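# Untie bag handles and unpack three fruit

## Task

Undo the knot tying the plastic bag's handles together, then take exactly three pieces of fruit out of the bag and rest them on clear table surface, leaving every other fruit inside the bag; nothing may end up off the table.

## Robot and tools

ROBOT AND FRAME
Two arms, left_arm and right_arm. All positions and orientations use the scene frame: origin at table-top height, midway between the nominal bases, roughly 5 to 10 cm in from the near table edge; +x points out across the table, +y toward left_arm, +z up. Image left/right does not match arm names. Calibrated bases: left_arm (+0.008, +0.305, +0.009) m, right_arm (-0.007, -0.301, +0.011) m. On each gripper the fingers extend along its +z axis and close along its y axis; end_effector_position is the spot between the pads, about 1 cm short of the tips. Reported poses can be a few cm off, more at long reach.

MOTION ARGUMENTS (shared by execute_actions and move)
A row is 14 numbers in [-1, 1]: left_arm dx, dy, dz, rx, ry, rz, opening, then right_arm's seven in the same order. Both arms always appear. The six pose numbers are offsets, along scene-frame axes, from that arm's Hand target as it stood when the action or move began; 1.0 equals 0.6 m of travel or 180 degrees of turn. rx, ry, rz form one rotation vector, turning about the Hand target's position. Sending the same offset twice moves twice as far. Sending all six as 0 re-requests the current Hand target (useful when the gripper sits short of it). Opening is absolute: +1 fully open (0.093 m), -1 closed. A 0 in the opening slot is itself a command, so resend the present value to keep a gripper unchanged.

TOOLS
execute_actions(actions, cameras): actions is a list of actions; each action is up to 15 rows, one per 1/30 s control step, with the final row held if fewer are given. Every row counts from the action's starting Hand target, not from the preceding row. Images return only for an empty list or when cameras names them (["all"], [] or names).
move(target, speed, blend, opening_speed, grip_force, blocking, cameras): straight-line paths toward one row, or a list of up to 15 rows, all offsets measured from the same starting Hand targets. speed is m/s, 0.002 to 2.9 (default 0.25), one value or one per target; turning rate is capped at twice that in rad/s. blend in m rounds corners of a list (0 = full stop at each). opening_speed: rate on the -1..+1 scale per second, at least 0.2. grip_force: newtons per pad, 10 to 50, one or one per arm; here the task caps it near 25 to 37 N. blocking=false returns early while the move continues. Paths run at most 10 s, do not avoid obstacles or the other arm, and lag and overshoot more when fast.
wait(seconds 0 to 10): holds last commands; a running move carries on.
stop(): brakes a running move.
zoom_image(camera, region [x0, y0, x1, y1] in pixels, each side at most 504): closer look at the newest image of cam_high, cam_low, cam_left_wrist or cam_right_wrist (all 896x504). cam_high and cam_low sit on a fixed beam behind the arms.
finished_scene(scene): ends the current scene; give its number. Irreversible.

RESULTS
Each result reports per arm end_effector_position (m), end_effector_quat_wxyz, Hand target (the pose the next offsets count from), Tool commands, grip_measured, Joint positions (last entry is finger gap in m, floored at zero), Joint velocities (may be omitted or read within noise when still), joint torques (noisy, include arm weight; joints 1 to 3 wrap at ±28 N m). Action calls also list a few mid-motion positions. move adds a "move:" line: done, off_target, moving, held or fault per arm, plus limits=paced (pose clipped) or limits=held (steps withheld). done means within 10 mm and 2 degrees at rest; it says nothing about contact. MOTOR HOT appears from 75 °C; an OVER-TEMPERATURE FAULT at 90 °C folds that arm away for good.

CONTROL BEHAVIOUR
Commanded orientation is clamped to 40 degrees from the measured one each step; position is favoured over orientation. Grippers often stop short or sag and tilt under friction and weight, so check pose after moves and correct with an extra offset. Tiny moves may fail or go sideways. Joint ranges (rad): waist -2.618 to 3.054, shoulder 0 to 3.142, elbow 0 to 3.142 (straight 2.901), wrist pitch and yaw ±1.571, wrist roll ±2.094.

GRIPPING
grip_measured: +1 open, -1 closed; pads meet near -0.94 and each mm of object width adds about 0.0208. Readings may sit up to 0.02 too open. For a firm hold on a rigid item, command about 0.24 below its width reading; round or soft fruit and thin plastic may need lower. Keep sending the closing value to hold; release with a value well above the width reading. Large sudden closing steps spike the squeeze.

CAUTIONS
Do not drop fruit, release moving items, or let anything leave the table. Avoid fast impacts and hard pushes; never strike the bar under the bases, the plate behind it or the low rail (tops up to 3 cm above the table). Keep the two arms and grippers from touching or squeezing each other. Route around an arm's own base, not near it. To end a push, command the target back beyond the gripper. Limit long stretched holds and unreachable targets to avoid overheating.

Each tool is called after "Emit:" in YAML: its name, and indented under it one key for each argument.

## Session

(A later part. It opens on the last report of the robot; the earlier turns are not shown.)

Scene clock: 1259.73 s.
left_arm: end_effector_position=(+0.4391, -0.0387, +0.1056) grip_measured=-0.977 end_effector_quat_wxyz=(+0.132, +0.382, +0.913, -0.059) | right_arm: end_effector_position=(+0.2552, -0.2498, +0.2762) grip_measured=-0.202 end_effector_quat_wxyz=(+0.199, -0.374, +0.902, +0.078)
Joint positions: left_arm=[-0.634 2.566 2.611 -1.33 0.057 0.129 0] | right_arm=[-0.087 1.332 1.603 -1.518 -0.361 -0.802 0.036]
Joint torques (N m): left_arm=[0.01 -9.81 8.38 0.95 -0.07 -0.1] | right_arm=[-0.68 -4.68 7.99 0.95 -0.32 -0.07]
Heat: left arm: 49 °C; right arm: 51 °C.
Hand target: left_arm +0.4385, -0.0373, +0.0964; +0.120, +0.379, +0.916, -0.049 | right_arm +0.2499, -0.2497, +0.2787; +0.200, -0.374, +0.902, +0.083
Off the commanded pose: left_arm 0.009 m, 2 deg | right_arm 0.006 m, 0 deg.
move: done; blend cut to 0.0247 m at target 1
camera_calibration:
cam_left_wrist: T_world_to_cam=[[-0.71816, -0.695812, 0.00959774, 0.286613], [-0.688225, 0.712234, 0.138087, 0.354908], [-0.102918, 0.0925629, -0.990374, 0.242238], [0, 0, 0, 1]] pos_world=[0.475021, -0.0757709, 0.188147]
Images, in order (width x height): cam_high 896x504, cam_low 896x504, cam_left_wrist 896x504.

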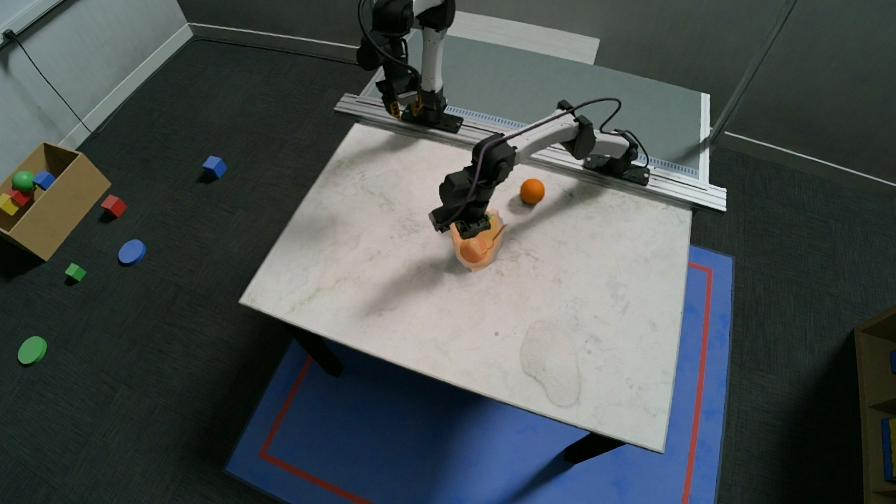

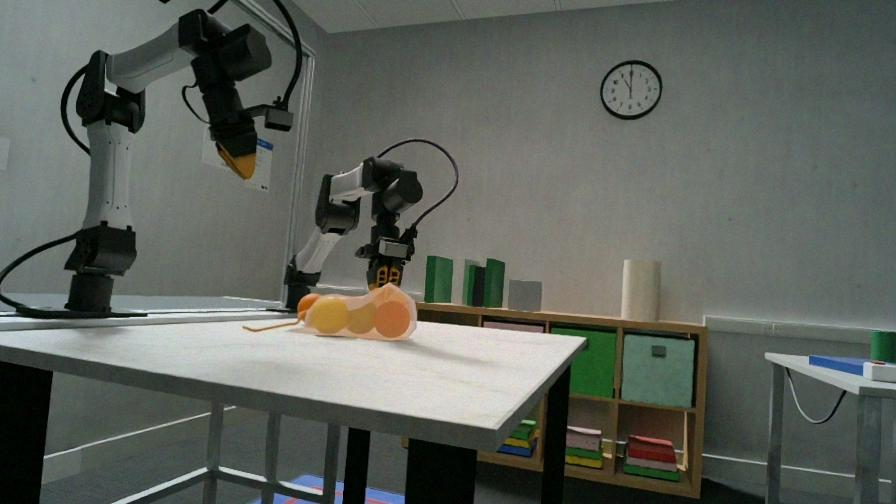

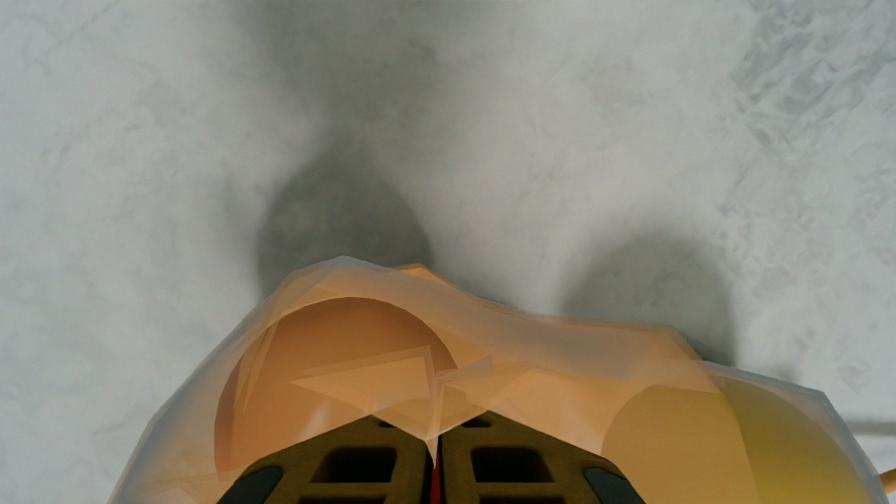

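Emit:
move:
  target:
    - [0.035,-0.035,-0.03,0,0,0,-1,0,0,0,0,0,0,-0.2]
    - [0.035,-0.035,-0.03,0,0,0,-0.6,0,0,0,0,0,0,-0.2]
  speed: 0.08
  opening_speed: 0.5

Emit:
move:
  target:
    - [-0.01,0.0,0.15,0,0,0,-0.6,0,0,0,0,0,0,-0.2]
    - [-0.13,0.4,0.22,0,0,0.0,-0.6,0.05,0.28,0,0,0,0,-0.2]
  speed: 0.2
  blend: [0.03,0]
  cameras: ["cam_right_wrist","cam_high","cam_low"]

Emit:
zoom_image:
  camera: "cam_high"
  region: [420, 160, 580, 270]

Scene clock: 1274.20 s.
left_arm: end_effector_position=(+0.4577, -0.0579, +0.0873) grip_measured=-0.602 end_effector_quat_wxyz=(+0.155, +0.380, +0.909, -0.065) | right_arm: end_effector_position=(+0.2552, -0.2498, +0.2762) grip_measured=-0.202 end_effector_quat_wxyz=(+0.199, -0.374, +0.902, +0.078)
Joint positions: left_arm=[-0.642 2.733 2.848 -1.351 0.054 0.119 0.016] | right_arm=[-0.087 1.332 1.603 -1.518 -0.361 -0.802 0.036]
Joint torques (N m): left_arm=[0.09 -10.44 7.94 1.17 -0.05 -0.1] | right_arm=[-0.77 -4.71 7.94 0.98 -0.32 -0.06]
Heat: left arm: 55 °C; right arm: 51 °C.
Hand target: left_arm +0.4594, -0.0582, +0.0784; +0.120, +0.379, +0.916, -0.049 | right_arm +0.2499, -0.2497, +0.2787; +0.200, -0.374, +0.902, +0.083
Off the commanded pose: left_arm 0.009 m, 4 deg | right_arm 0.006 m, 0 deg.
elbow stopped short (left arm): the move would have taken joint 3 (elbow) straighter than the controller allows.
move: off_target (left_arm); target 2's new opening was sent with left_arm's hand 0.012 m and 5 deg from that target

Scene clock: 1276.70 s.
left_arm: end_effector_position=(+0.3833, +0.1831, +0.2059) grip_measured=-0.602 end_effector_quat_wxyz=(+0.110, +0.374, +0.920, -0.047) | right_arm: end_effector_position=(+0.2739, -0.0855, +0.2692) grip_measured=-0.202 end_effector_quat_wxyz=(+0.182, -0.377, +0.904, +0.084)
Joint positions: left_arm=[-0.234 1.894 1.921 -1.397 0.131 0.504 0.016] | right_arm=[0.576 1.549 1.784 -1.367 -0.115 -0.178 0.036]
Joint torques (N m): left_arm=[0.24 -9.65 5.19 1.04 0.21 0.1] | right_arm=[0.31 -5.24 11.71 1.57 0.07 0.08]
Heat: left arm: 56 °C; right arm: 52 °C.
Hand target: left_arm +0.3814, +0.1818, +0.2104; +0.120, +0.379, +0.916, -0.049 | right_arm +0.2800, -0.0817, +0.2787; +0.200, -0.374, +0.902, +0.083
Off the commanded pose: left_arm 0.005 m, 1 deg | right_arm 0.012 m, 2 deg.
elbow stopped short (left arm): the move would have taken joint 3 (elbow) straighter than the controller allows.
move: off_target (right_arm)
camera_calibration:
cam_right_wrist: T_world_to_cam=[[0.718527, -0.695394, -0.0120822, -0.253112], [-0.695198, -0.718619, 0.0169541, 0.164225], [-0.0204722, -0.00378247, -0.999783, 0.360317], [0, 0, 0, 1]] pos_world=[0.303413, -0.056635, 0.354396]
Images, in order (width x height): cam_high 896x504, cam_low 896x504, cam_right_wrist 896x504.

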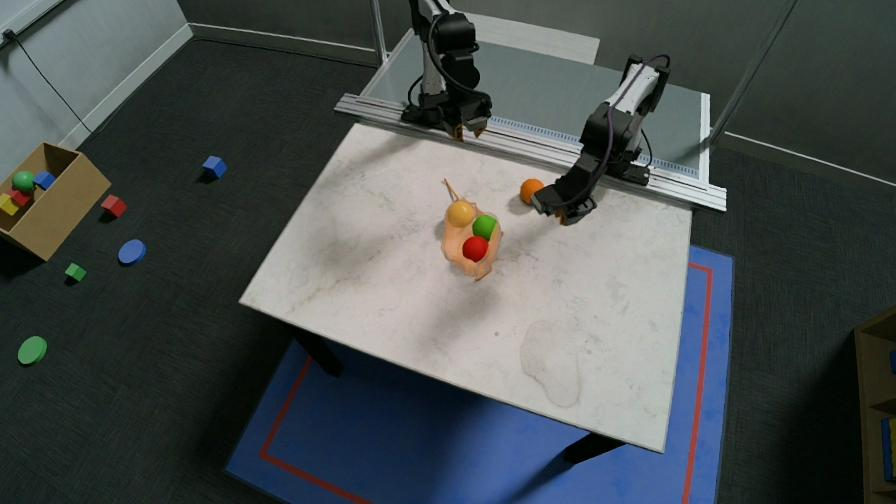

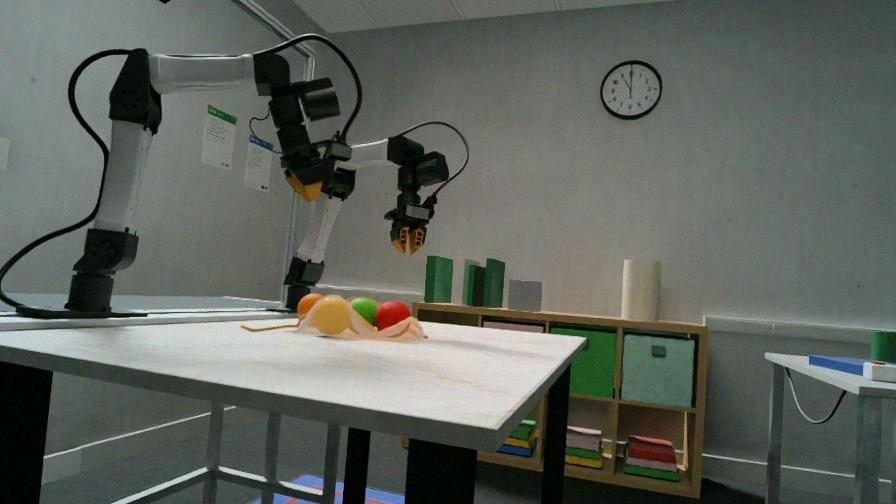

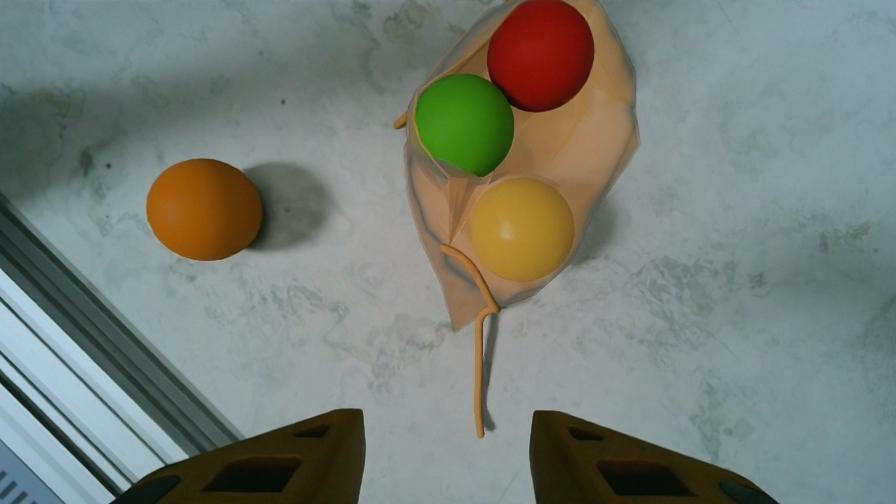

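Scaled by 3.150 from the camera's 896x504 image, which has a finer 1280x720 frame.

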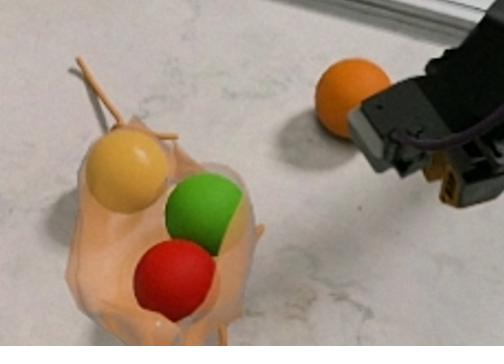

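Emit:
zoom_image:
  camera: "cam_right_wrist"
  region: [380, 0, 660, 340]

Scaled by 1.482 from the camera's 896x504 image, which has a finer 1280x720 frame.

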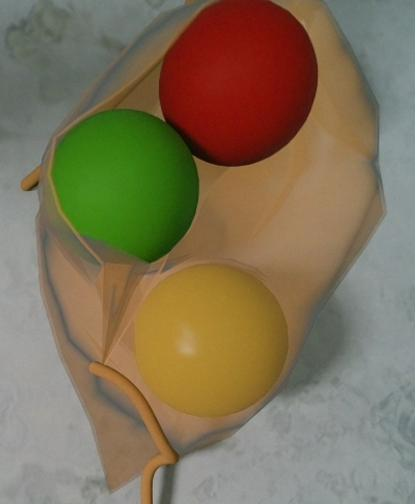

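Emit:
move:
  target: [0,0,0,0,0,0,-0.6,0.12,0.05,-0.05,0,0,0,0.0]
  speed: 0.15
  cameras: ["cam_right_wrist"]

Emit:
zoom_image:
  camera: "cam_right_wrist"
  region: [250, 80, 650, 430]

Scene clock: 1301.17 s.
left_arm: end_effector_position=(+0.3833, +0.1830, +0.2059) grip_measured=-0.602 end_effector_quat_wxyz=(+0.110, +0.374, +0.920, -0.047) | right_arm: end_effector_position=(+0.3432, -0.0539, +0.2389) grip_measured=-0.002 end_effector_quat_wxyz=(+0.181, -0.374, +0.906, +0.079)
Joint positions: left_arm=[-0.234 1.894 1.921 -1.396 0.132 0.504 0.016] | right_arm=[0.549 1.813 1.966 -1.292 -0.115 -0.198 0.045]
Joint torques (N m): left_arm=[0.24 -9.55 5.19 1.02 0.23 0.06] | right_arm=[-0.99 -7.9 11.93 1.56 -0.11 -0.09]
Heat: left arm: 57 °C; right arm: 52 °C.
Hand target: left_arm +0.3814, +0.1818, +0.2104; +0.120, +0.379, +0.916, -0.049 | right_arm +0.3519, -0.0518, +0.2487; +0.200, -0.374, +0.902, +0.083
Off the commanded pose: left_arm 0.005 m, 1 deg | right_arm 0.013 m, 2 deg.
move: off_target (right_arm)
camera_calibration:
cam_right_wrist: T_world_to_cam=[[0.712678, -0.701479, -0.00420036, -0.281545], [-0.701218, -0.712555, 0.0236269, 0.236424], [-0.0195667, -0.013893, -0.999712, 0.330669], [0, 0, 0, 1]] pos_world=[0.372906, -0.0244385, 0.323805]
Images, in order (width x height): cam_right_wrist 896x504.

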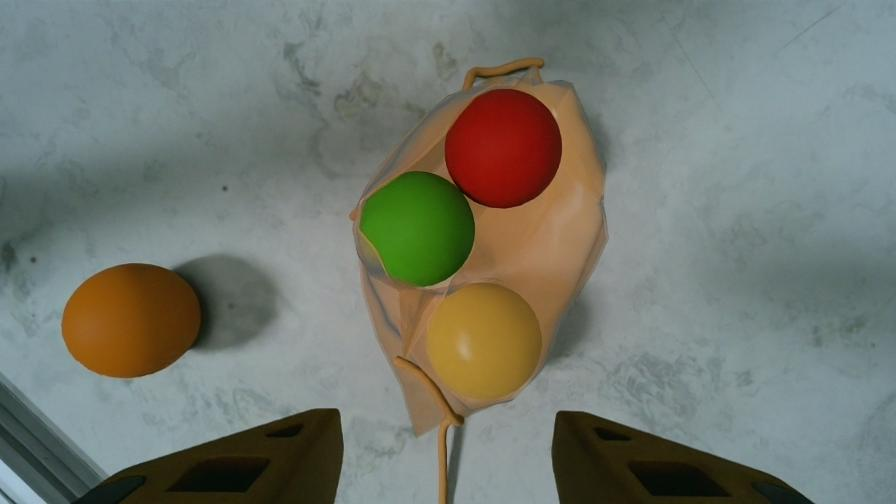

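Scaled by 1.260 from the camera's 896x504 image, which has a finer 1280x720 frame.

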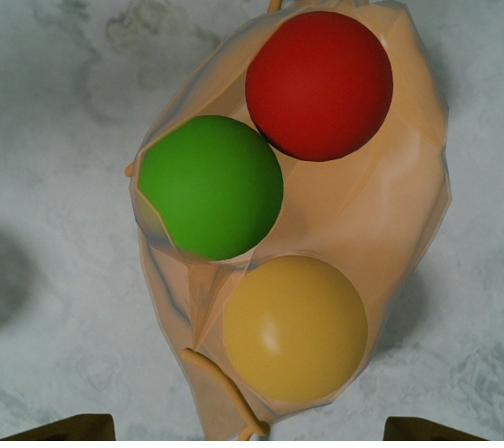

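Emit:
move:
  target: [0,0,0,0,0,0,-0.6,0.1435,0.0765,-0.175,-0.0219,0.0527,-0.2494,0.85]
  speed: 0.15
  cameras: ["cam_right_wrist","cam_low"]

Scene clock: 1325.00 s.
left_arm: end_effector_position=(+0.3833, +0.1830, +0.2059) grip_measured=-0.602 end_effector_quat_wxyz=(+0.110, +0.374, +0.920, -0.047) | right_arm: end_effector_position=(+0.4388, -0.0057, +0.1444) grip_measured=+0.848 end_effector_quat_wxyz=(+0.142, -0.004, +0.990, +0.015)
Joint positions: left_arm=[-0.234 1.894 1.921 -1.396 0.132 0.504 0.016] | right_arm=[0.609 2.547 2.834 -1.559 0.118 0.597 0.086]
Joint torques (N m): left_arm=[0.25 -9.58 5.15 1.03 0.24 0.06] | right_arm=[0.21 -11.49 11.03 0.88 0.27 0.11]
Heat: left arm: 58 °C; right arm: 58 °C.
Hand target: left_arm +0.3814, +0.1818, +0.2104; +0.120, +0.379, +0.916, -0.049 | right_arm +0.4381, -0.0060, +0.1438; +0.130, +0.000, +0.992, +0.000
Off the commanded pose: left_arm 0.005 m, 1 deg | right_arm 0.001 m, 2 deg.
joint sent to its limit (right arm) — joint 4 (wrist pitch), lower limit. The joint targets still meet the commanded pose.
move: done
camera_calibration:
cam_right_wrist: T_world_to_cam=[[0.0214462, -0.999404, -0.0270677, -0.0113033], [-0.990718, -0.0248793, 0.133637, 0.455073], [-0.134231, 0.0239505, -0.990661, 0.288045], [0, 0, 0, 1]] pos_world=[0.489756, -0.00687352, 0.224235]
Images, in order (width x height): cam_low 896x504, cam_right_wrist 896x504.

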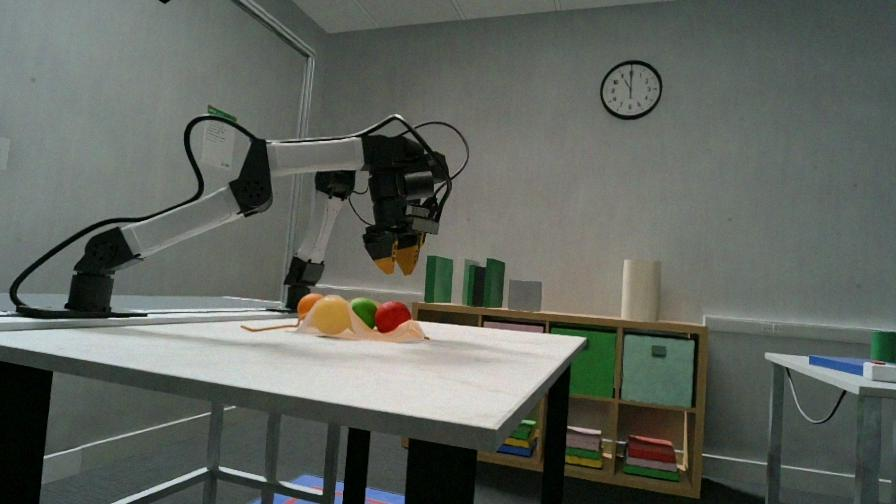

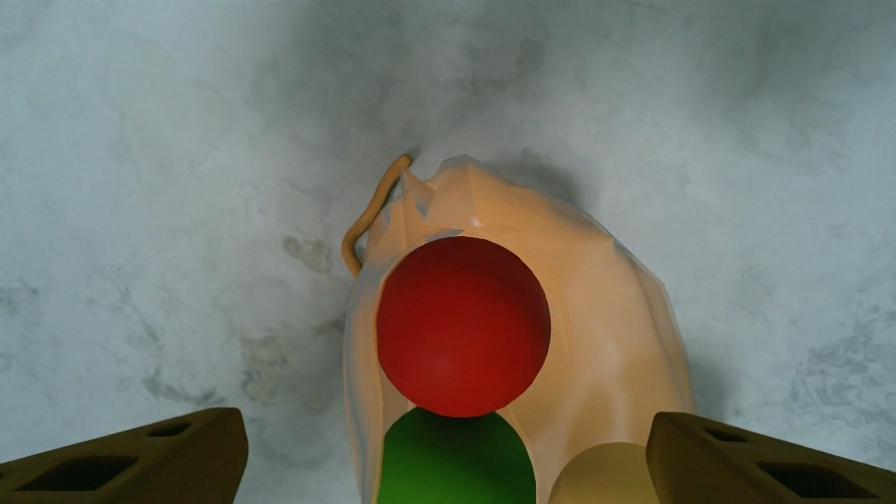

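Emit:
zoom_image:
  camera: "cam_low"
  region: [290, 280, 440, 350]

Scaled by 3.360 from the camera's 896x504 image, which has a finer 1280x720 frame.

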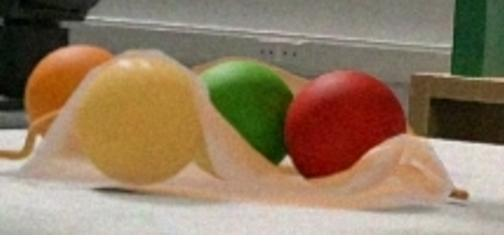

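Emit:
move:
  target: [0,0,0,0,0,0,-0.6,-0.0755,0.057,-0.06,0,0,0,-0.6]
  speed: 0.12
  cameras: ["cam_right_wrist"]

Scene clock: 1381.03 s.
left_arm: end_effector_position=(+0.3833, +0.1830, +0.2059) grip_measured=-0.602 end_effector_quat_wxyz=(+0.110, +0.374, +0.920, -0.047) | right_arm: end_effector_position=(+0.4070, +0.0114, +0.0983) grip_measured=-0.598 end_effector_quat_wxyz=(+0.088, -0.015, +0.996, -0.023)
Joint positions: left_arm=[-0.234 1.894 1.921 -1.396 0.132 0.504 0.016] | right_arm=[0.677 2.553 2.676 -1.535 0.129 0.65 0.016]
Joint torques (N m): left_arm=[0.24 -9.54 5.14 1.03 0.24 0.07] | right_arm=[-0.83 -14.35 8.68 0.87 0.13 0]
Heat: left arm: 59 °C; right arm: 55 °C.
Hand target: left_arm +0.3814, +0.1818, +0.2104; +0.120, +0.379, +0.916, -0.049 | right_arm +0.4115, +0.0088, +0.1052; +0.097, -0.010, +0.995, -0.018 (not the last commanded pose)
Off the commanded pose: left_arm 0.005 m, 1 deg | right_arm 0.024 m, 6 deg.
move: held (right_arm; a check stopped the path); limits=held
pose unreachable (right arm): on one or more control steps of this call, first in action 0 (counted from 0), this arm could not follow its commanded pose, so it was not sent that pose on those steps. It may still have moved: this result reports where it is.
cause: moving toward the commanded pose would bring a part of the arm too close to another arm (this arm's wrist (the part past joint 4) and the left arm's wrist camera, 22 mm apart when this arm was first held).
camera_calibration:
cam_right_wrist: T_world_to_cam=[[0.0340586, -0.998182, 0.0497192, -0.00760247], [-0.970259, -0.0210944, 0.241147, 0.411201], [-0.23966, -0.0564536, -0.969214, 0.279372], [0, 0, 0, 1]] pos_world=[0.466184, 0.0168569, 0.171989]
Images, in order (width x height): cam_right_wrist 896x504.

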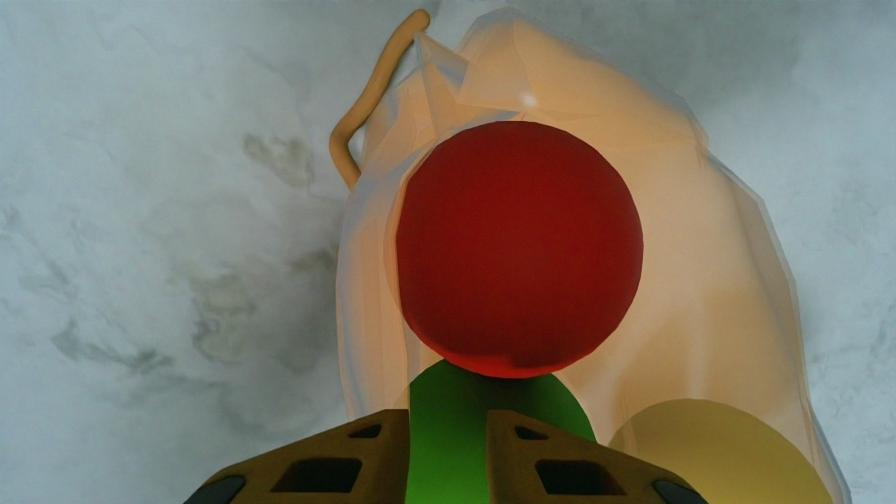

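Emit:
move:
  target: [-0.085,0.23,0,0,0,0,-0.6,0,0,0,0,0,0,-0.6]
  speed: 0.2

Emit:
move:
  target: [0,0,0,0,0,0,-0.6,-0.027,0.027,-0.02,0.01,0.03,0.01,-0.6]
  speed: 0.1
  cameras: ["cam_right_wrist"]

Scene clock: 1393.50 s.
left_arm: end_effector_position=(+0.3385, +0.3222, +0.2088) grip_measured=-0.602 end_effector_quat_wxyz=(+0.123, +0.375, +0.918, -0.044) | right_arm: end_effector_position=(+0.4070, +0.0114, +0.0983) grip_measured=-0.598 end_effector_quat_wxyz=(+0.088, -0.015, +0.996, -0.023)
Joint positions: left_arm=[0.181 1.676 1.661 -1.398 0.21 0.919 0.016] | right_arm=[0.677 2.553 2.676 -1.535 0.129 0.65 0.016]
Joint torques (N m): left_arm=[0.34 -7.83 5.18 0.64 0.29 0.08] | right_arm=[-0.94 -14.3 8.72 0.83 0.15 -0.02]
Heat: left arm: 59 °C; right arm: 54 °C.
Hand target: left_arm +0.3304, +0.3197, +0.2104; +0.120, +0.379, +0.916, -0.049 | right_arm +0.4115, +0.0088, +0.1052; +0.097, -0.010, +0.995, -0.018
Off the commanded pose: left_arm 0.009 m, 1 deg | right_arm 0.009 m, 1 deg.
move: done

Scene clock: 1394.57 s.
left_arm: end_effector_position=(+0.3385, +0.3222, +0.2088) grip_measured=-0.602 end_effector_quat_wxyz=(+0.123, +0.375, +0.918, -0.044) | right_arm: end_effector_position=(+0.3986, +0.0225, +0.0937) grip_measured=-0.598 end_effector_quat_wxyz=(+0.063, -0.020, +0.998, +0.002)
Joint positions: left_arm=[0.181 1.676 1.661 -1.398 0.21 0.92 0.016] | right_arm=[0.681 2.581 2.717 -1.558 0.057 0.648 0.016]
Joint torques (N m): left_arm=[0.29 -7.86 5.15 0.64 0.3 0.07] | right_arm=[0.12 -11.75 11.22 0.51 -0.03 -0.06]
Heat: left arm: 59 °C; right arm: 54 °C.
Hand target: left_arm +0.3304, +0.3198, +0.2104; +0.120, +0.379, +0.916, -0.049 | right_arm +0.3953, +0.0251, +0.0932; +0.050, -0.025, +0.998, -0.001
Off the commanded pose: left_arm 0.009 m, 1 deg | right_arm 0.004 m, 2 deg.
joint sent to its limit (right arm) — joint 4 (wrist pitch), lower limit. The joint targets still meet the commanded pose.
move: done
camera_calibration:
cam_right_wrist: T_world_to_cam=[[0.0484477, -0.998824, -0.00159904, 0.00313978], [-0.955895, -0.0468296, 0.289952, 0.394731], [-0.289686, -0.012519, -0.95704, 0.29131], [0, 0, 0, 1]] pos_world=[0.461557, 0.0252681, 0.164347]
Images, in order (width x height): cam_right_wrist 896x504.

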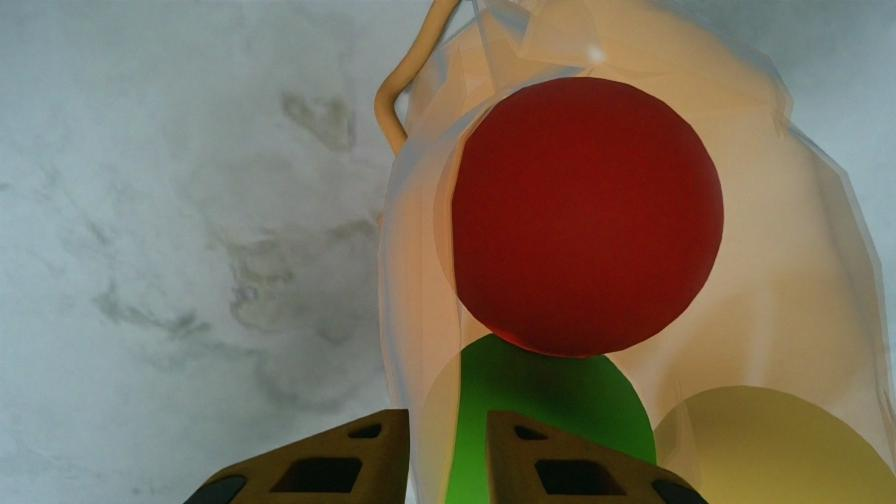

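Emit:
move:
  target: [0,0,0,0,0,0,-0.6,0.011,0.004,-0.06,0,0,0,-0.55]
  speed: 0.06
  cameras: ["cam_right_wrist","cam_low"]

Emit:
zoom_image:
  camera: "cam_low"
  region: [290, 260, 440, 350]

Scene clock: 1421.17 s.
left_arm: end_effector_position=(+0.3385, +0.3222, +0.2088) grip_measured=-0.602 end_effector_quat_wxyz=(+0.123, +0.375, +0.918, -0.044) | right_arm: end_effector_position=(+0.4035, +0.0262, +0.0703) grip_measured=-0.552 end_effector_quat_wxyz=(+0.061, -0.020, +0.998, +0.002)
Joint positions: left_arm=[0.181 1.676 1.661 -1.398 0.21 0.92 0.016] | right_arm=[0.681 2.585 2.628 -1.469 0.056 0.647 0.019]
Joint torques (N m): left_arm=[0.28 -7.84 5.19 0.64 0.28 0.07] | right_arm=[-0.06 -11.84 6.67 0.92 -0.04 -0.1]
Heat: left arm: 54 °C; right arm: 58 °C.
Hand target: left_arm +0.3304, +0.3198, +0.2104; +0.120, +0.379, +0.916, -0.049 | right_arm +0.4019, +0.0275, +0.0571; +0.050, -0.025, +0.998, -0.001
Off the commanded pose: left_arm 0.009 m, 1 deg | right_arm 0.013 m, 1 deg.
move: off_target (right_arm)
camera_calibration:
cam_right_wrist: T_world_to_cam=[[0.0500184, -0.998748, -0.0000683236, 0.00589665], [-0.954755, -0.0478352, 0.293523, 0.405627], [-0.293159, -0.0146163, -0.955952, 0.271784], [0, 0, 0, 1]] pos_world=[0.466655, 0.029265, 0.140752]
Images, in order (width x height): cam_low 896x504, cam_right_wrist 896x504.

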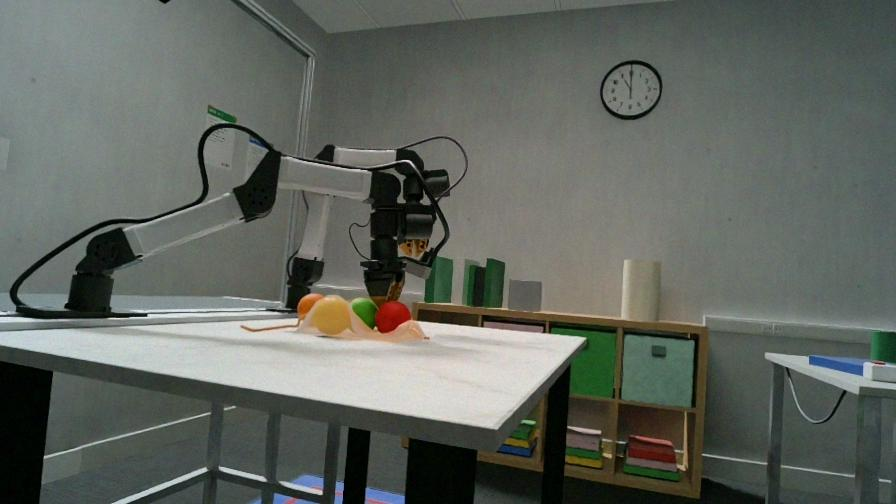

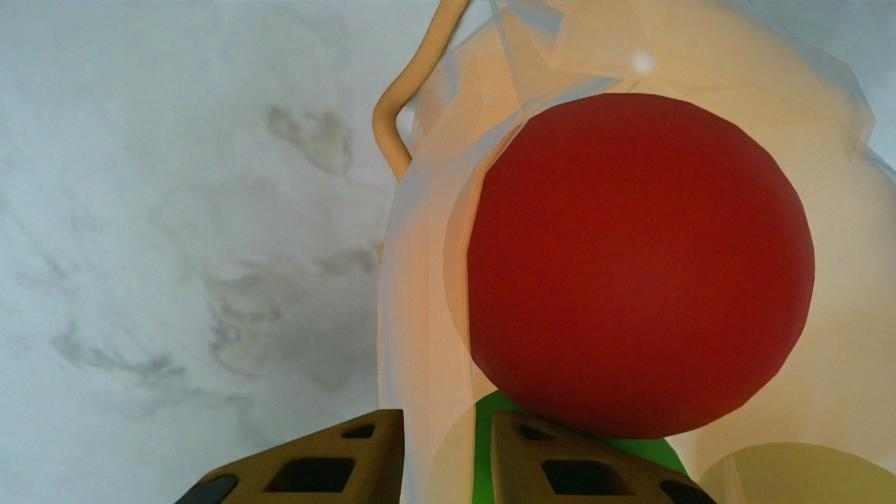

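Scaled by 3.360 from the camera's 896x504 image, which has a finer 1280x720 frame.

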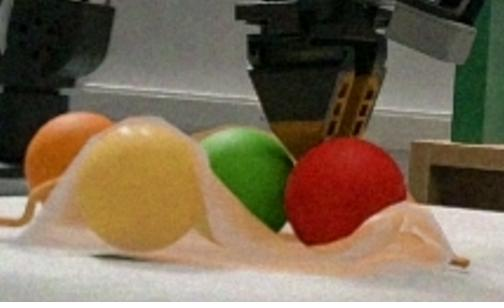

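Emit:
move:
  target: [0,0,0,0,0,0,-0.6,0.006,0.0,-0.025,0,0,0,-0.55]
  speed: 0.05
  cameras: ["cam_right_wrist"]

Scene clock: 1426.90 s.
left_arm: end_effector_position=(+0.3385, +0.3222, +0.2088) grip_measured=-0.602 end_effector_quat_wxyz=(+0.123, +0.375, +0.918, -0.044) | right_arm: end_effector_position=(+0.4087, +0.0303, +0.0578) grip_measured=-0.552 end_effector_quat_wxyz=(+0.067, -0.023, +0.997, +0.006)
Joint positions: left_arm=[0.181 1.676 1.661 -1.398 0.21 0.92 0.016] | right_arm=[0.681 2.585 2.576 -1.4 0.056 0.641 0.019]
Joint torques (N m): left_arm=[0.35 -7.83 5.22 0.64 0.3 0.05] | right_arm=[-0.46 -11.71 6.19 0.88 0.01 -0.06]
Heat: left arm: 53 °C; right arm: 57 °C.
Hand target: left_arm +0.3304, +0.3198, +0.2104; +0.120, +0.379, +0.916, -0.049 | right_arm +0.4055, +0.0275, +0.0421; +0.050, -0.025, +0.998, -0.001
Off the commanded pose: left_arm 0.009 m, 1 deg | right_arm 0.016 m, 2 deg.
move: off_target (right_arm)
camera_calibration:
cam_right_wrist: T_world_to_cam=[[0.0560087, -0.998391, -0.00881018, 0.00766802], [-0.95802, -0.0562247, 0.281136, 0.41677], [-0.281179, -0.00730572, -0.959628, 0.25649], [0, 0, 0, 1]] pos_world=[0.470964, 0.0329623, 0.129033]
Images, in order (width x height): cam_right_wrist 896x504.

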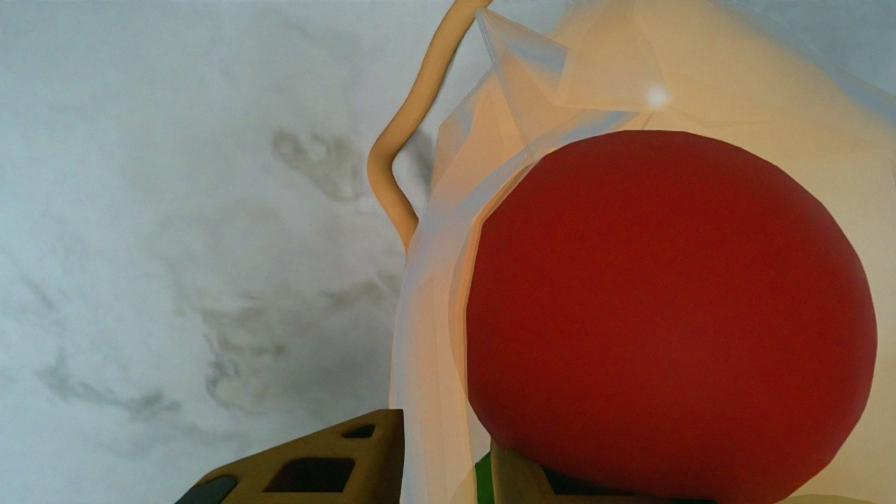

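Emit:
move:
  target: [0,0,0,0,0,0,-0.6,0,0,0,0,0,0,-1]
  opening_speed: 0.5
  cameras: ["cam_right_wrist"]

Scene clock: 1438.73 s.
left_arm: end_effector_position=(+0.3385, +0.3222, +0.2088) grip_measured=-0.602 end_effector_quat_wxyz=(+0.123, +0.375, +0.918, -0.044) | right_arm: end_effector_position=(+0.4086, +0.0306, +0.0576) grip_measured=-0.985 end_effector_quat_wxyz=(+0.067, -0.023, +0.997, +0.007)
Joint positions: left_arm=[0.181 1.676 1.661 -1.398 0.21 0.92 0.016] | right_arm=[0.681 2.585 2.576 -1.4 0.054 0.641 0]
Joint torques (N m): left_arm=[0.34 -7.86 5.18 0.63 0.3 0.05] | right_arm=[-0.5 -11.97 6.3 0.85 0.03 -0.03]
Heat: left arm: 52 °C; right arm: 55 °C.
Hand target: left_arm +0.3304, +0.3198, +0.2104; +0.120, +0.379, +0.916, -0.049 | right_arm +0.4055, +0.0275, +0.0423; +0.050, -0.025, +0.998, -0.001
Off the commanded pose: left_arm 0.009 m, 1 deg | right_arm 0.016 m, 2 deg.
move: off_target (right_arm)
camera_calibration:
cam_right_wrist: T_world_to_cam=[[0.0562682, -0.998361, -0.0104176, 0.00794934], [-0.957655, -0.056919, 0.282237, 0.416574], [-0.282367, -0.00590446, -0.959288, 0.256674], [0, 0, 0, 1]] pos_world=[0.470963, 0.0331628, 0.128735]
Images, in order (width x height): cam_right_wrist 896x504.

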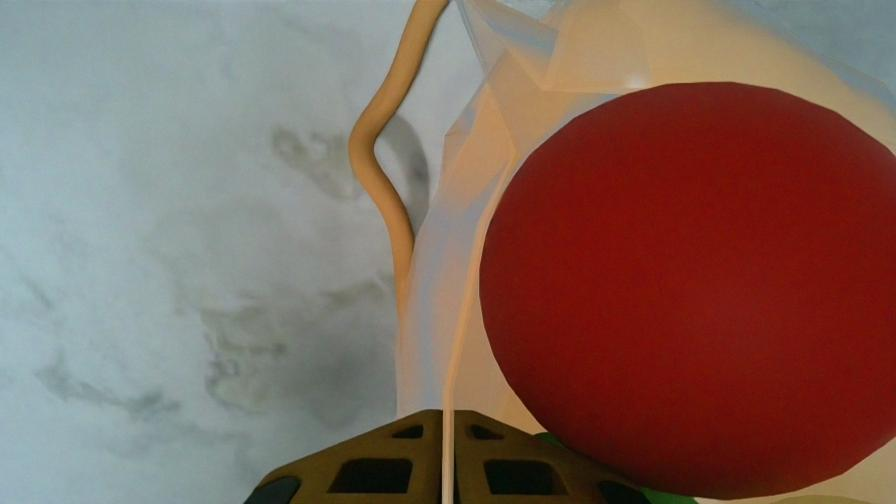

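Emit:
move:
  target:
    - [0,0,0,0,0,0,-0.6,0,0.02,0.05,0,0,0,-1]
    - [0,0,0,0,0,0,-0.6,0,0.08,0.045,0,0,0,-1]
    - [0,0,0,0,0,0,-0.6,0,0.1,-0.02,0,0,0,-1]
  speed: 0.08
  blend: [0.01,0.01,0]
  cameras: ["cam_right_wrist","cam_high"]

Emit:
zoom_image:
  camera: "cam_high"
  region: [420, 160, 580, 270]

Scene clock: 1455.03 s.
left_arm: end_effector_position=(+0.3385, +0.3222, +0.2088) grip_measured=-0.602 end_effector_quat_wxyz=(+0.123, +0.375, +0.918, -0.044) | right_arm: end_effector_position=(+0.4013, +0.0805, +0.0299) grip_measured=-0.985 end_effector_quat_wxyz=(+0.081, -0.030, +0.996, +0.028)
Joint positions: left_arm=[0.181 1.676 1.661 -1.398 0.21 0.92 0.016] | right_arm=[0.759 2.775 2.837 -1.425 0.054 0.705 0]
Joint torques (N m): left_arm=[0.35 -7.82 5.11 0.63 0.29 0.07] | right_arm=[0.08 -12.89 11.12 1.1 0.12 0.07]
Heat: left arm: 52 °C; right arm: 53 °C.
Hand target: left_arm +0.3304, +0.3198, +0.2104; +0.120, +0.379, +0.916, -0.049 | right_arm +0.4055, +0.0875, +0.0303; +0.050, -0.025, +0.998, -0.001
Off the commanded pose: left_arm 0.009 m, 1 deg | right_arm 0.008 m, 5 deg.
elbow stopped short (right arm): the move would have taken joint 3 (elbow) straighter than the controller allows.
move: off_target (right_arm)
camera_calibration:
cam_right_wrist: T_world_to_cam=[[0.0728542, -0.996071, -0.0503526, 0.0522881], [-0.963968, -0.0832777, 0.252647, 0.42583], [-0.255848, 0.0301319, -0.966247, 0.214997], [0, 0, 0, 1]] pos_world=[0.461683, 0.0810665, 0.102788]
Images, in order (width x height): cam_high 896x504, cam_right_wrist 896x504.

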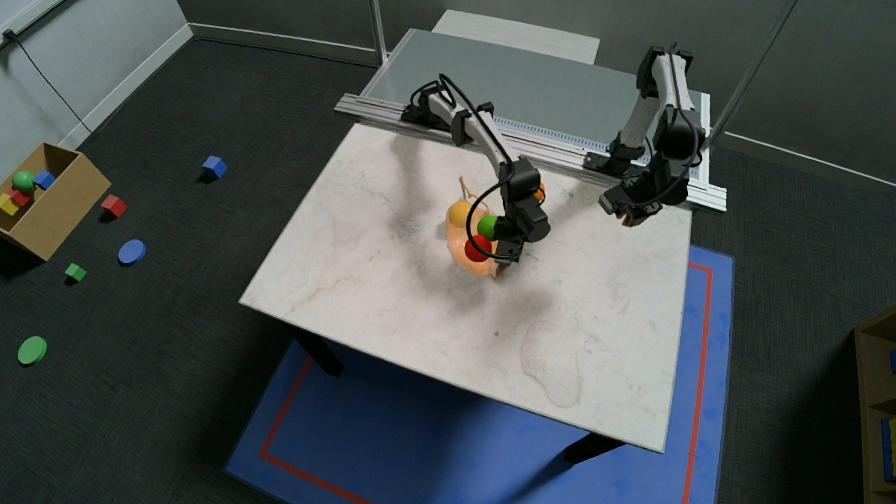

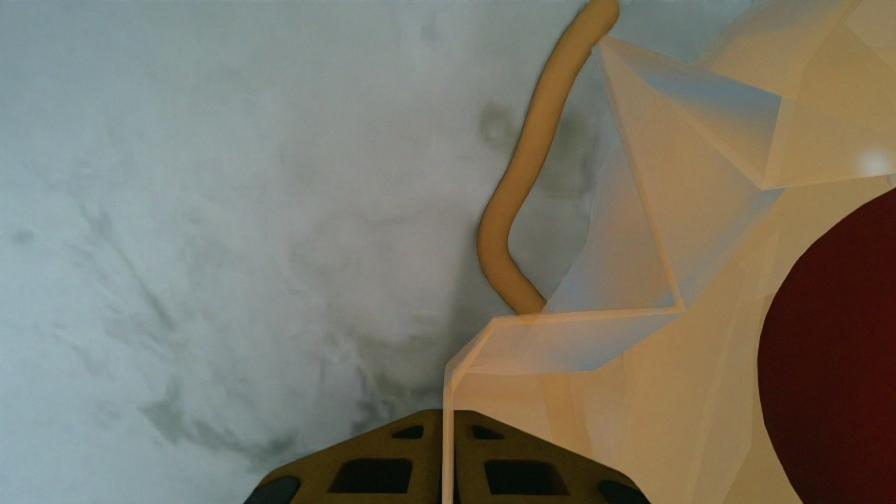

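Scaled by 3.150 from the camera's 896x504 image, which has a finer 1280x720 frame.

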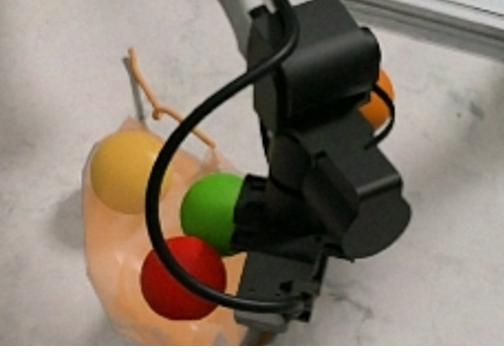

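Emit:
move:
  target:
    - [0,0,0,0,0,0,-0.6,0,0.0,-0.005,0,0,0,-1]
    - [0,0,0,0,0,0,-0.6,0,0.0,-0.005,0,0,0,-0.6]
  speed: 0.06
  opening_speed: 0.6

Emit:
move:
  target:
    - [0,0,0,0,0,0,-0.6,-0.02,0.03,0.12,0,0,0,-0.6]
    - [0,0,0,0,0,0,-0.6,-0.09,-0.12,0.34,0.0,-0.05,0,0.85]
  speed: 0.15
  blend: [0.02,0]
  cameras: ["cam_right_wrist","cam_low"]

Scene clock: 1466.33 s.
left_arm: end_effector_position=(+0.3385, +0.3222, +0.2088) grip_measured=-0.602 end_effector_quat_wxyz=(+0.123, +0.375, +0.918, -0.044) | right_arm: end_effector_position=(+0.4019, +0.0811, +0.0300) grip_measured=-0.602 end_effector_quat_wxyz=(+0.082, -0.029, +0.996, +0.030)
Joint positions: left_arm=[0.181 1.676 1.661 -1.398 0.21 0.92 0.016] | right_arm=[0.759 2.775 2.837 -1.422 0.054 0.706 0.016]
Joint torques (N m): left_arm=[0.31 -7.84 5.2 0.62 0.29 0.05] | right_arm=[0.24 -12.45 11.29 1.1 0.1 0.11]
Heat: left arm: 51 °C; right arm: 55 °C.
Hand target: left_arm +0.3304, +0.3198, +0.2104; +0.120, +0.379, +0.916, -0.049 | right_arm +0.4055, +0.0875, +0.0273; +0.050, -0.025, +0.998, -0.001
Off the commanded pose: left_arm 0.009 m, 1 deg | right_arm 0.008 m, 5 deg.
elbow stopped short (right arm): the move would have taken joint 3 (elbow) straighter than the controller allows.
move: off_target (right_arm); target 2's new opening was sent with right_arm's hand 0.008 m and 5 deg from that target

Scene clock: 1469.03 s.
left_arm: end_effector_position=(+0.3385, +0.3222, +0.2088) grip_measured=-0.602 end_effector_quat_wxyz=(+0.123, +0.375, +0.918, -0.044) | right_arm: end_effector_position=(+0.3545, +0.0273, +0.2176) grip_measured=+0.848 end_effector_quat_wxyz=(+0.162, -0.030, +0.986, +0.038)
Joint positions: left_arm=[0.181 1.676 1.661 -1.398 0.21 0.92 0.016] | right_arm=[0.777 2.243 2.574 -1.561 0.154 0.703 0.086]
Joint velocities: left_arm=[within noise] | right_arm=[-0.012 0.002 0.002 -0.168 -0.007 0.022 -0.001]
Joint torques (N m): left_arm=[0.35 -7.84 5.15 0.65 0.29 0.05] | right_arm=[-0.84 -14.87 6.23 0.98 0.28 -0.1]
Heat: left arm: 51 °C; right arm: 55 °C.
Hand target: left_arm +0.3304, +0.3198, +0.2104; +0.120, +0.379, +0.916, -0.049 | right_arm +0.3515, +0.0155, +0.2312; +0.128, -0.025, +0.991, -0.002
Off the commanded pose: left_arm 0.009 m, 1 deg | right_arm 0.018 m, 6 deg.
elbow stopped short (right arm): the move would have taken joint 3 (elbow) straighter than the controller allows.
joint sent to its limit (right arm) — joint 4 (wrist pitch), lower limit. The joint targets are off in orientation, not in position.
move: off_target (right_arm); target 2's new opening was sent with right_arm's hand 0.018 m and 6 deg from that target
camera_calibration:
cam_right_wrist: T_world_to_cam=[[0.0811925, -0.99474, -0.0624505, 0.0118974], [-0.99215, -0.0866425, 0.0901761, 0.374199], [-0.0951126, 0.0546386, -0.993966, 0.334395], [0, 0, 0, 1]] pos_world=[0.402101, 0.0259855, 0.299376]
Images, in order (width x height): cam_low 896x504, cam_right_wrist 896x504.

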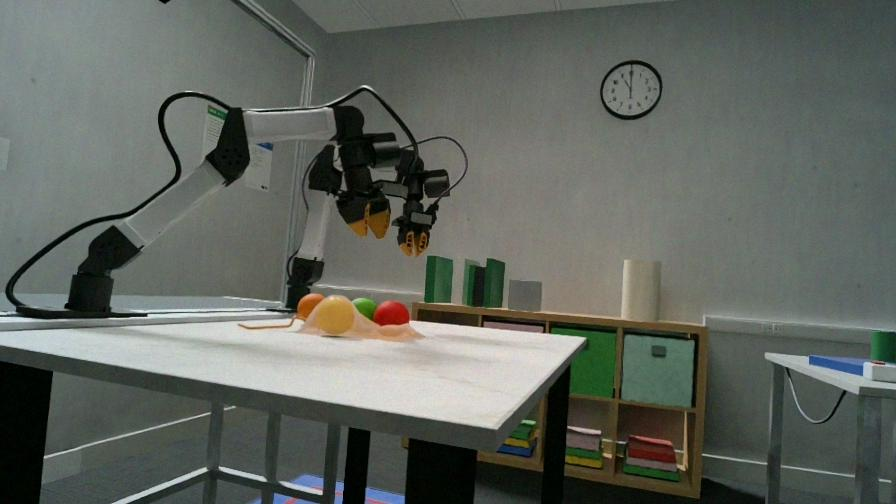

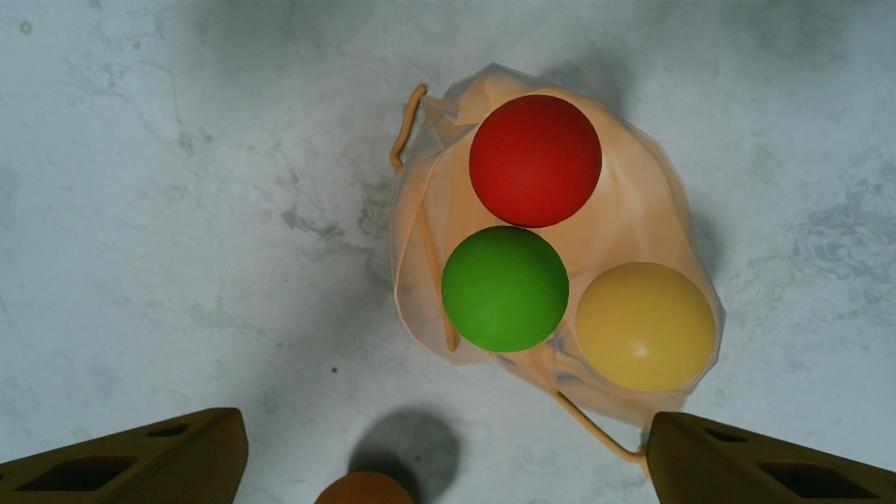

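Emit:
move:
  target: [0,0,0,0,0,0,-0.6,0.134,-0.037,-0.205,0,0,-0.016,0.85]
  speed: 0.15
  cameras: ["cam_right_wrist"]

Scene clock: 1486.33 s.
left_arm: end_effector_position=(+0.3385, +0.3222, +0.2088) grip_measured=-0.602 end_effector_quat_wxyz=(+0.123, +0.375, +0.918, -0.044) | right_arm: end_effector_position=(+0.4242, -0.0101, +0.1038) grip_measured=+0.848 end_effector_quat_wxyz=(+0.119, +0.000, +0.993, -0.018)
Joint positions: left_arm=[0.181 1.676 1.661 -1.398 0.21 0.92 0.016] | right_arm=[0.631 2.423 2.439 -1.37 0.151 0.627 0.086]
Joint torques (N m): left_arm=[0.32 -7.84 5.16 0.63 0.3 0.07] | right_arm=[-0.69 -12.04 11.64 1.07 0.07 -0.06]
Heat: left arm: 51 °C; right arm: 53 °C.
Hand target: left_arm +0.3304, +0.3198, +0.2104; +0.120, +0.379, +0.916, -0.049 | right_arm +0.4319, -0.0067, +0.1083; +0.128, +0.000, +0.992, -0.006
Off the commanded pose: left_arm 0.009 m, 1 deg | right_arm 0.010 m, 2 deg.
move: done
camera_calibration:
cam_right_wrist: T_world_to_cam=[[0.00539371, -0.999292, 0.0372243, -0.0163158], [-0.983458, 0.00143898, 0.18113, 0.438122], [-0.181056, -0.0375855, -0.982754, 0.264315], [0, 0, 0, 1]] pos_world=[0.478819, -0.00700033, 0.181006]
Images, in order (width x height): cam_right_wrist 896x504.

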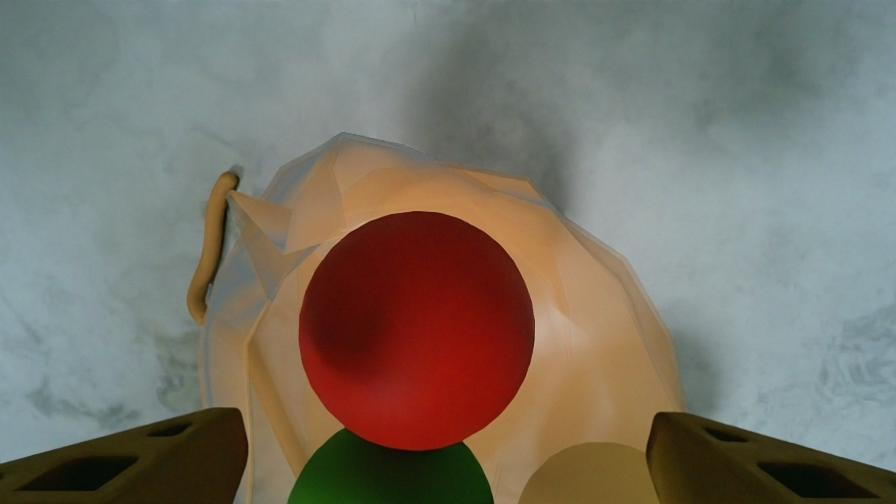

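Emit:
move:
  target: [0,0,0,0,0,0,-0.6,-0.012,0.01,-0.095,0,0,0,0.85]
  speed: 0.08
  cameras: ["cam_right_wrist","cam_low"]

Emit:
zoom_image:
  camera: "cam_low"
  region: [290, 260, 440, 350]

Scene clock: 1505.17 s.
left_arm: end_effector_position=(+0.3385, +0.3222, +0.2088) grip_measured=-0.602 end_effector_quat_wxyz=(+0.123, +0.375, +0.918, -0.044) | right_arm: end_effector_position=(+0.4247, -0.0048, +0.0370) grip_measured=+0.848 end_effector_quat_wxyz=(+0.116, -0.003, +0.993, -0.019)
Joint positions: left_arm=[0.181 1.676 1.661 -1.398 0.21 0.92 0.016] | right_arm=[0.641 2.423 2.175 -1.112 0.151 0.632 0.086]
Joint torques (N m): left_arm=[0.31 -7.83 5.23 0.63 0.28 0.06] | right_arm=[0.1 -16.76 6.98 1.04 0.11 0.11]
Heat: left arm: 51 °C; right arm: 54 °C.
Hand target: left_arm +0.3304, +0.3198, +0.2104; +0.120, +0.379, +0.916, -0.049 | right_arm +0.4248, -0.0007, +0.0514; +0.128, +0.000, +0.992, -0.006
Off the commanded pose: left_arm 0.009 m, 1 deg | right_arm 0.015 m, 2 deg.
move: off_target (right_arm)
camera_calibration:
cam_right_wrist: T_world_to_cam=[[0.0114178, -0.999124, 0.0402502, -0.0112683], [-0.982246, -0.00366894, 0.18756, 0.449945], [-0.187249, -0.0416771, -0.981428, 0.201496], [0, 0, 0, 1]] pos_world=[0.479815, -0.00120987, 0.113815]
Images, in order (width x height): cam_low 896x504, cam_right_wrist 896x504.

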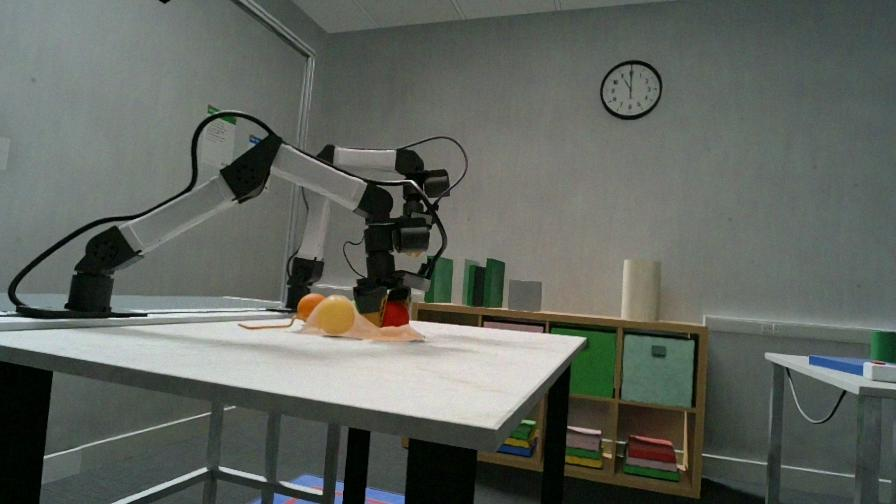

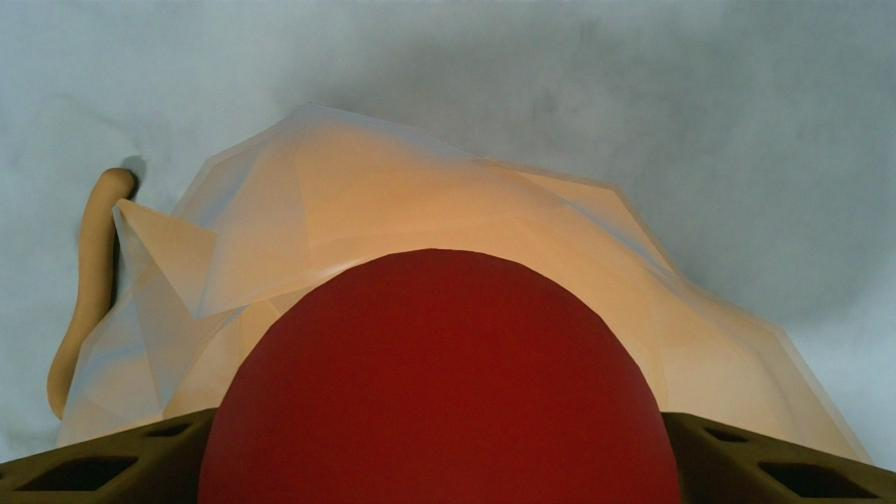

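Scaled by 3.360 from the camera's 896x504 image, which has a finer 1280x720 frame.

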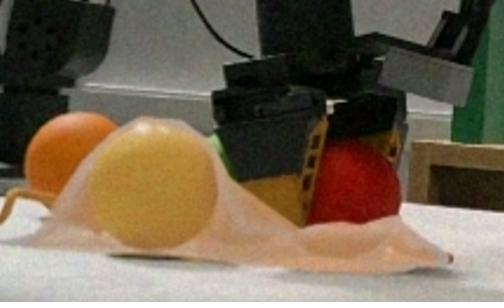

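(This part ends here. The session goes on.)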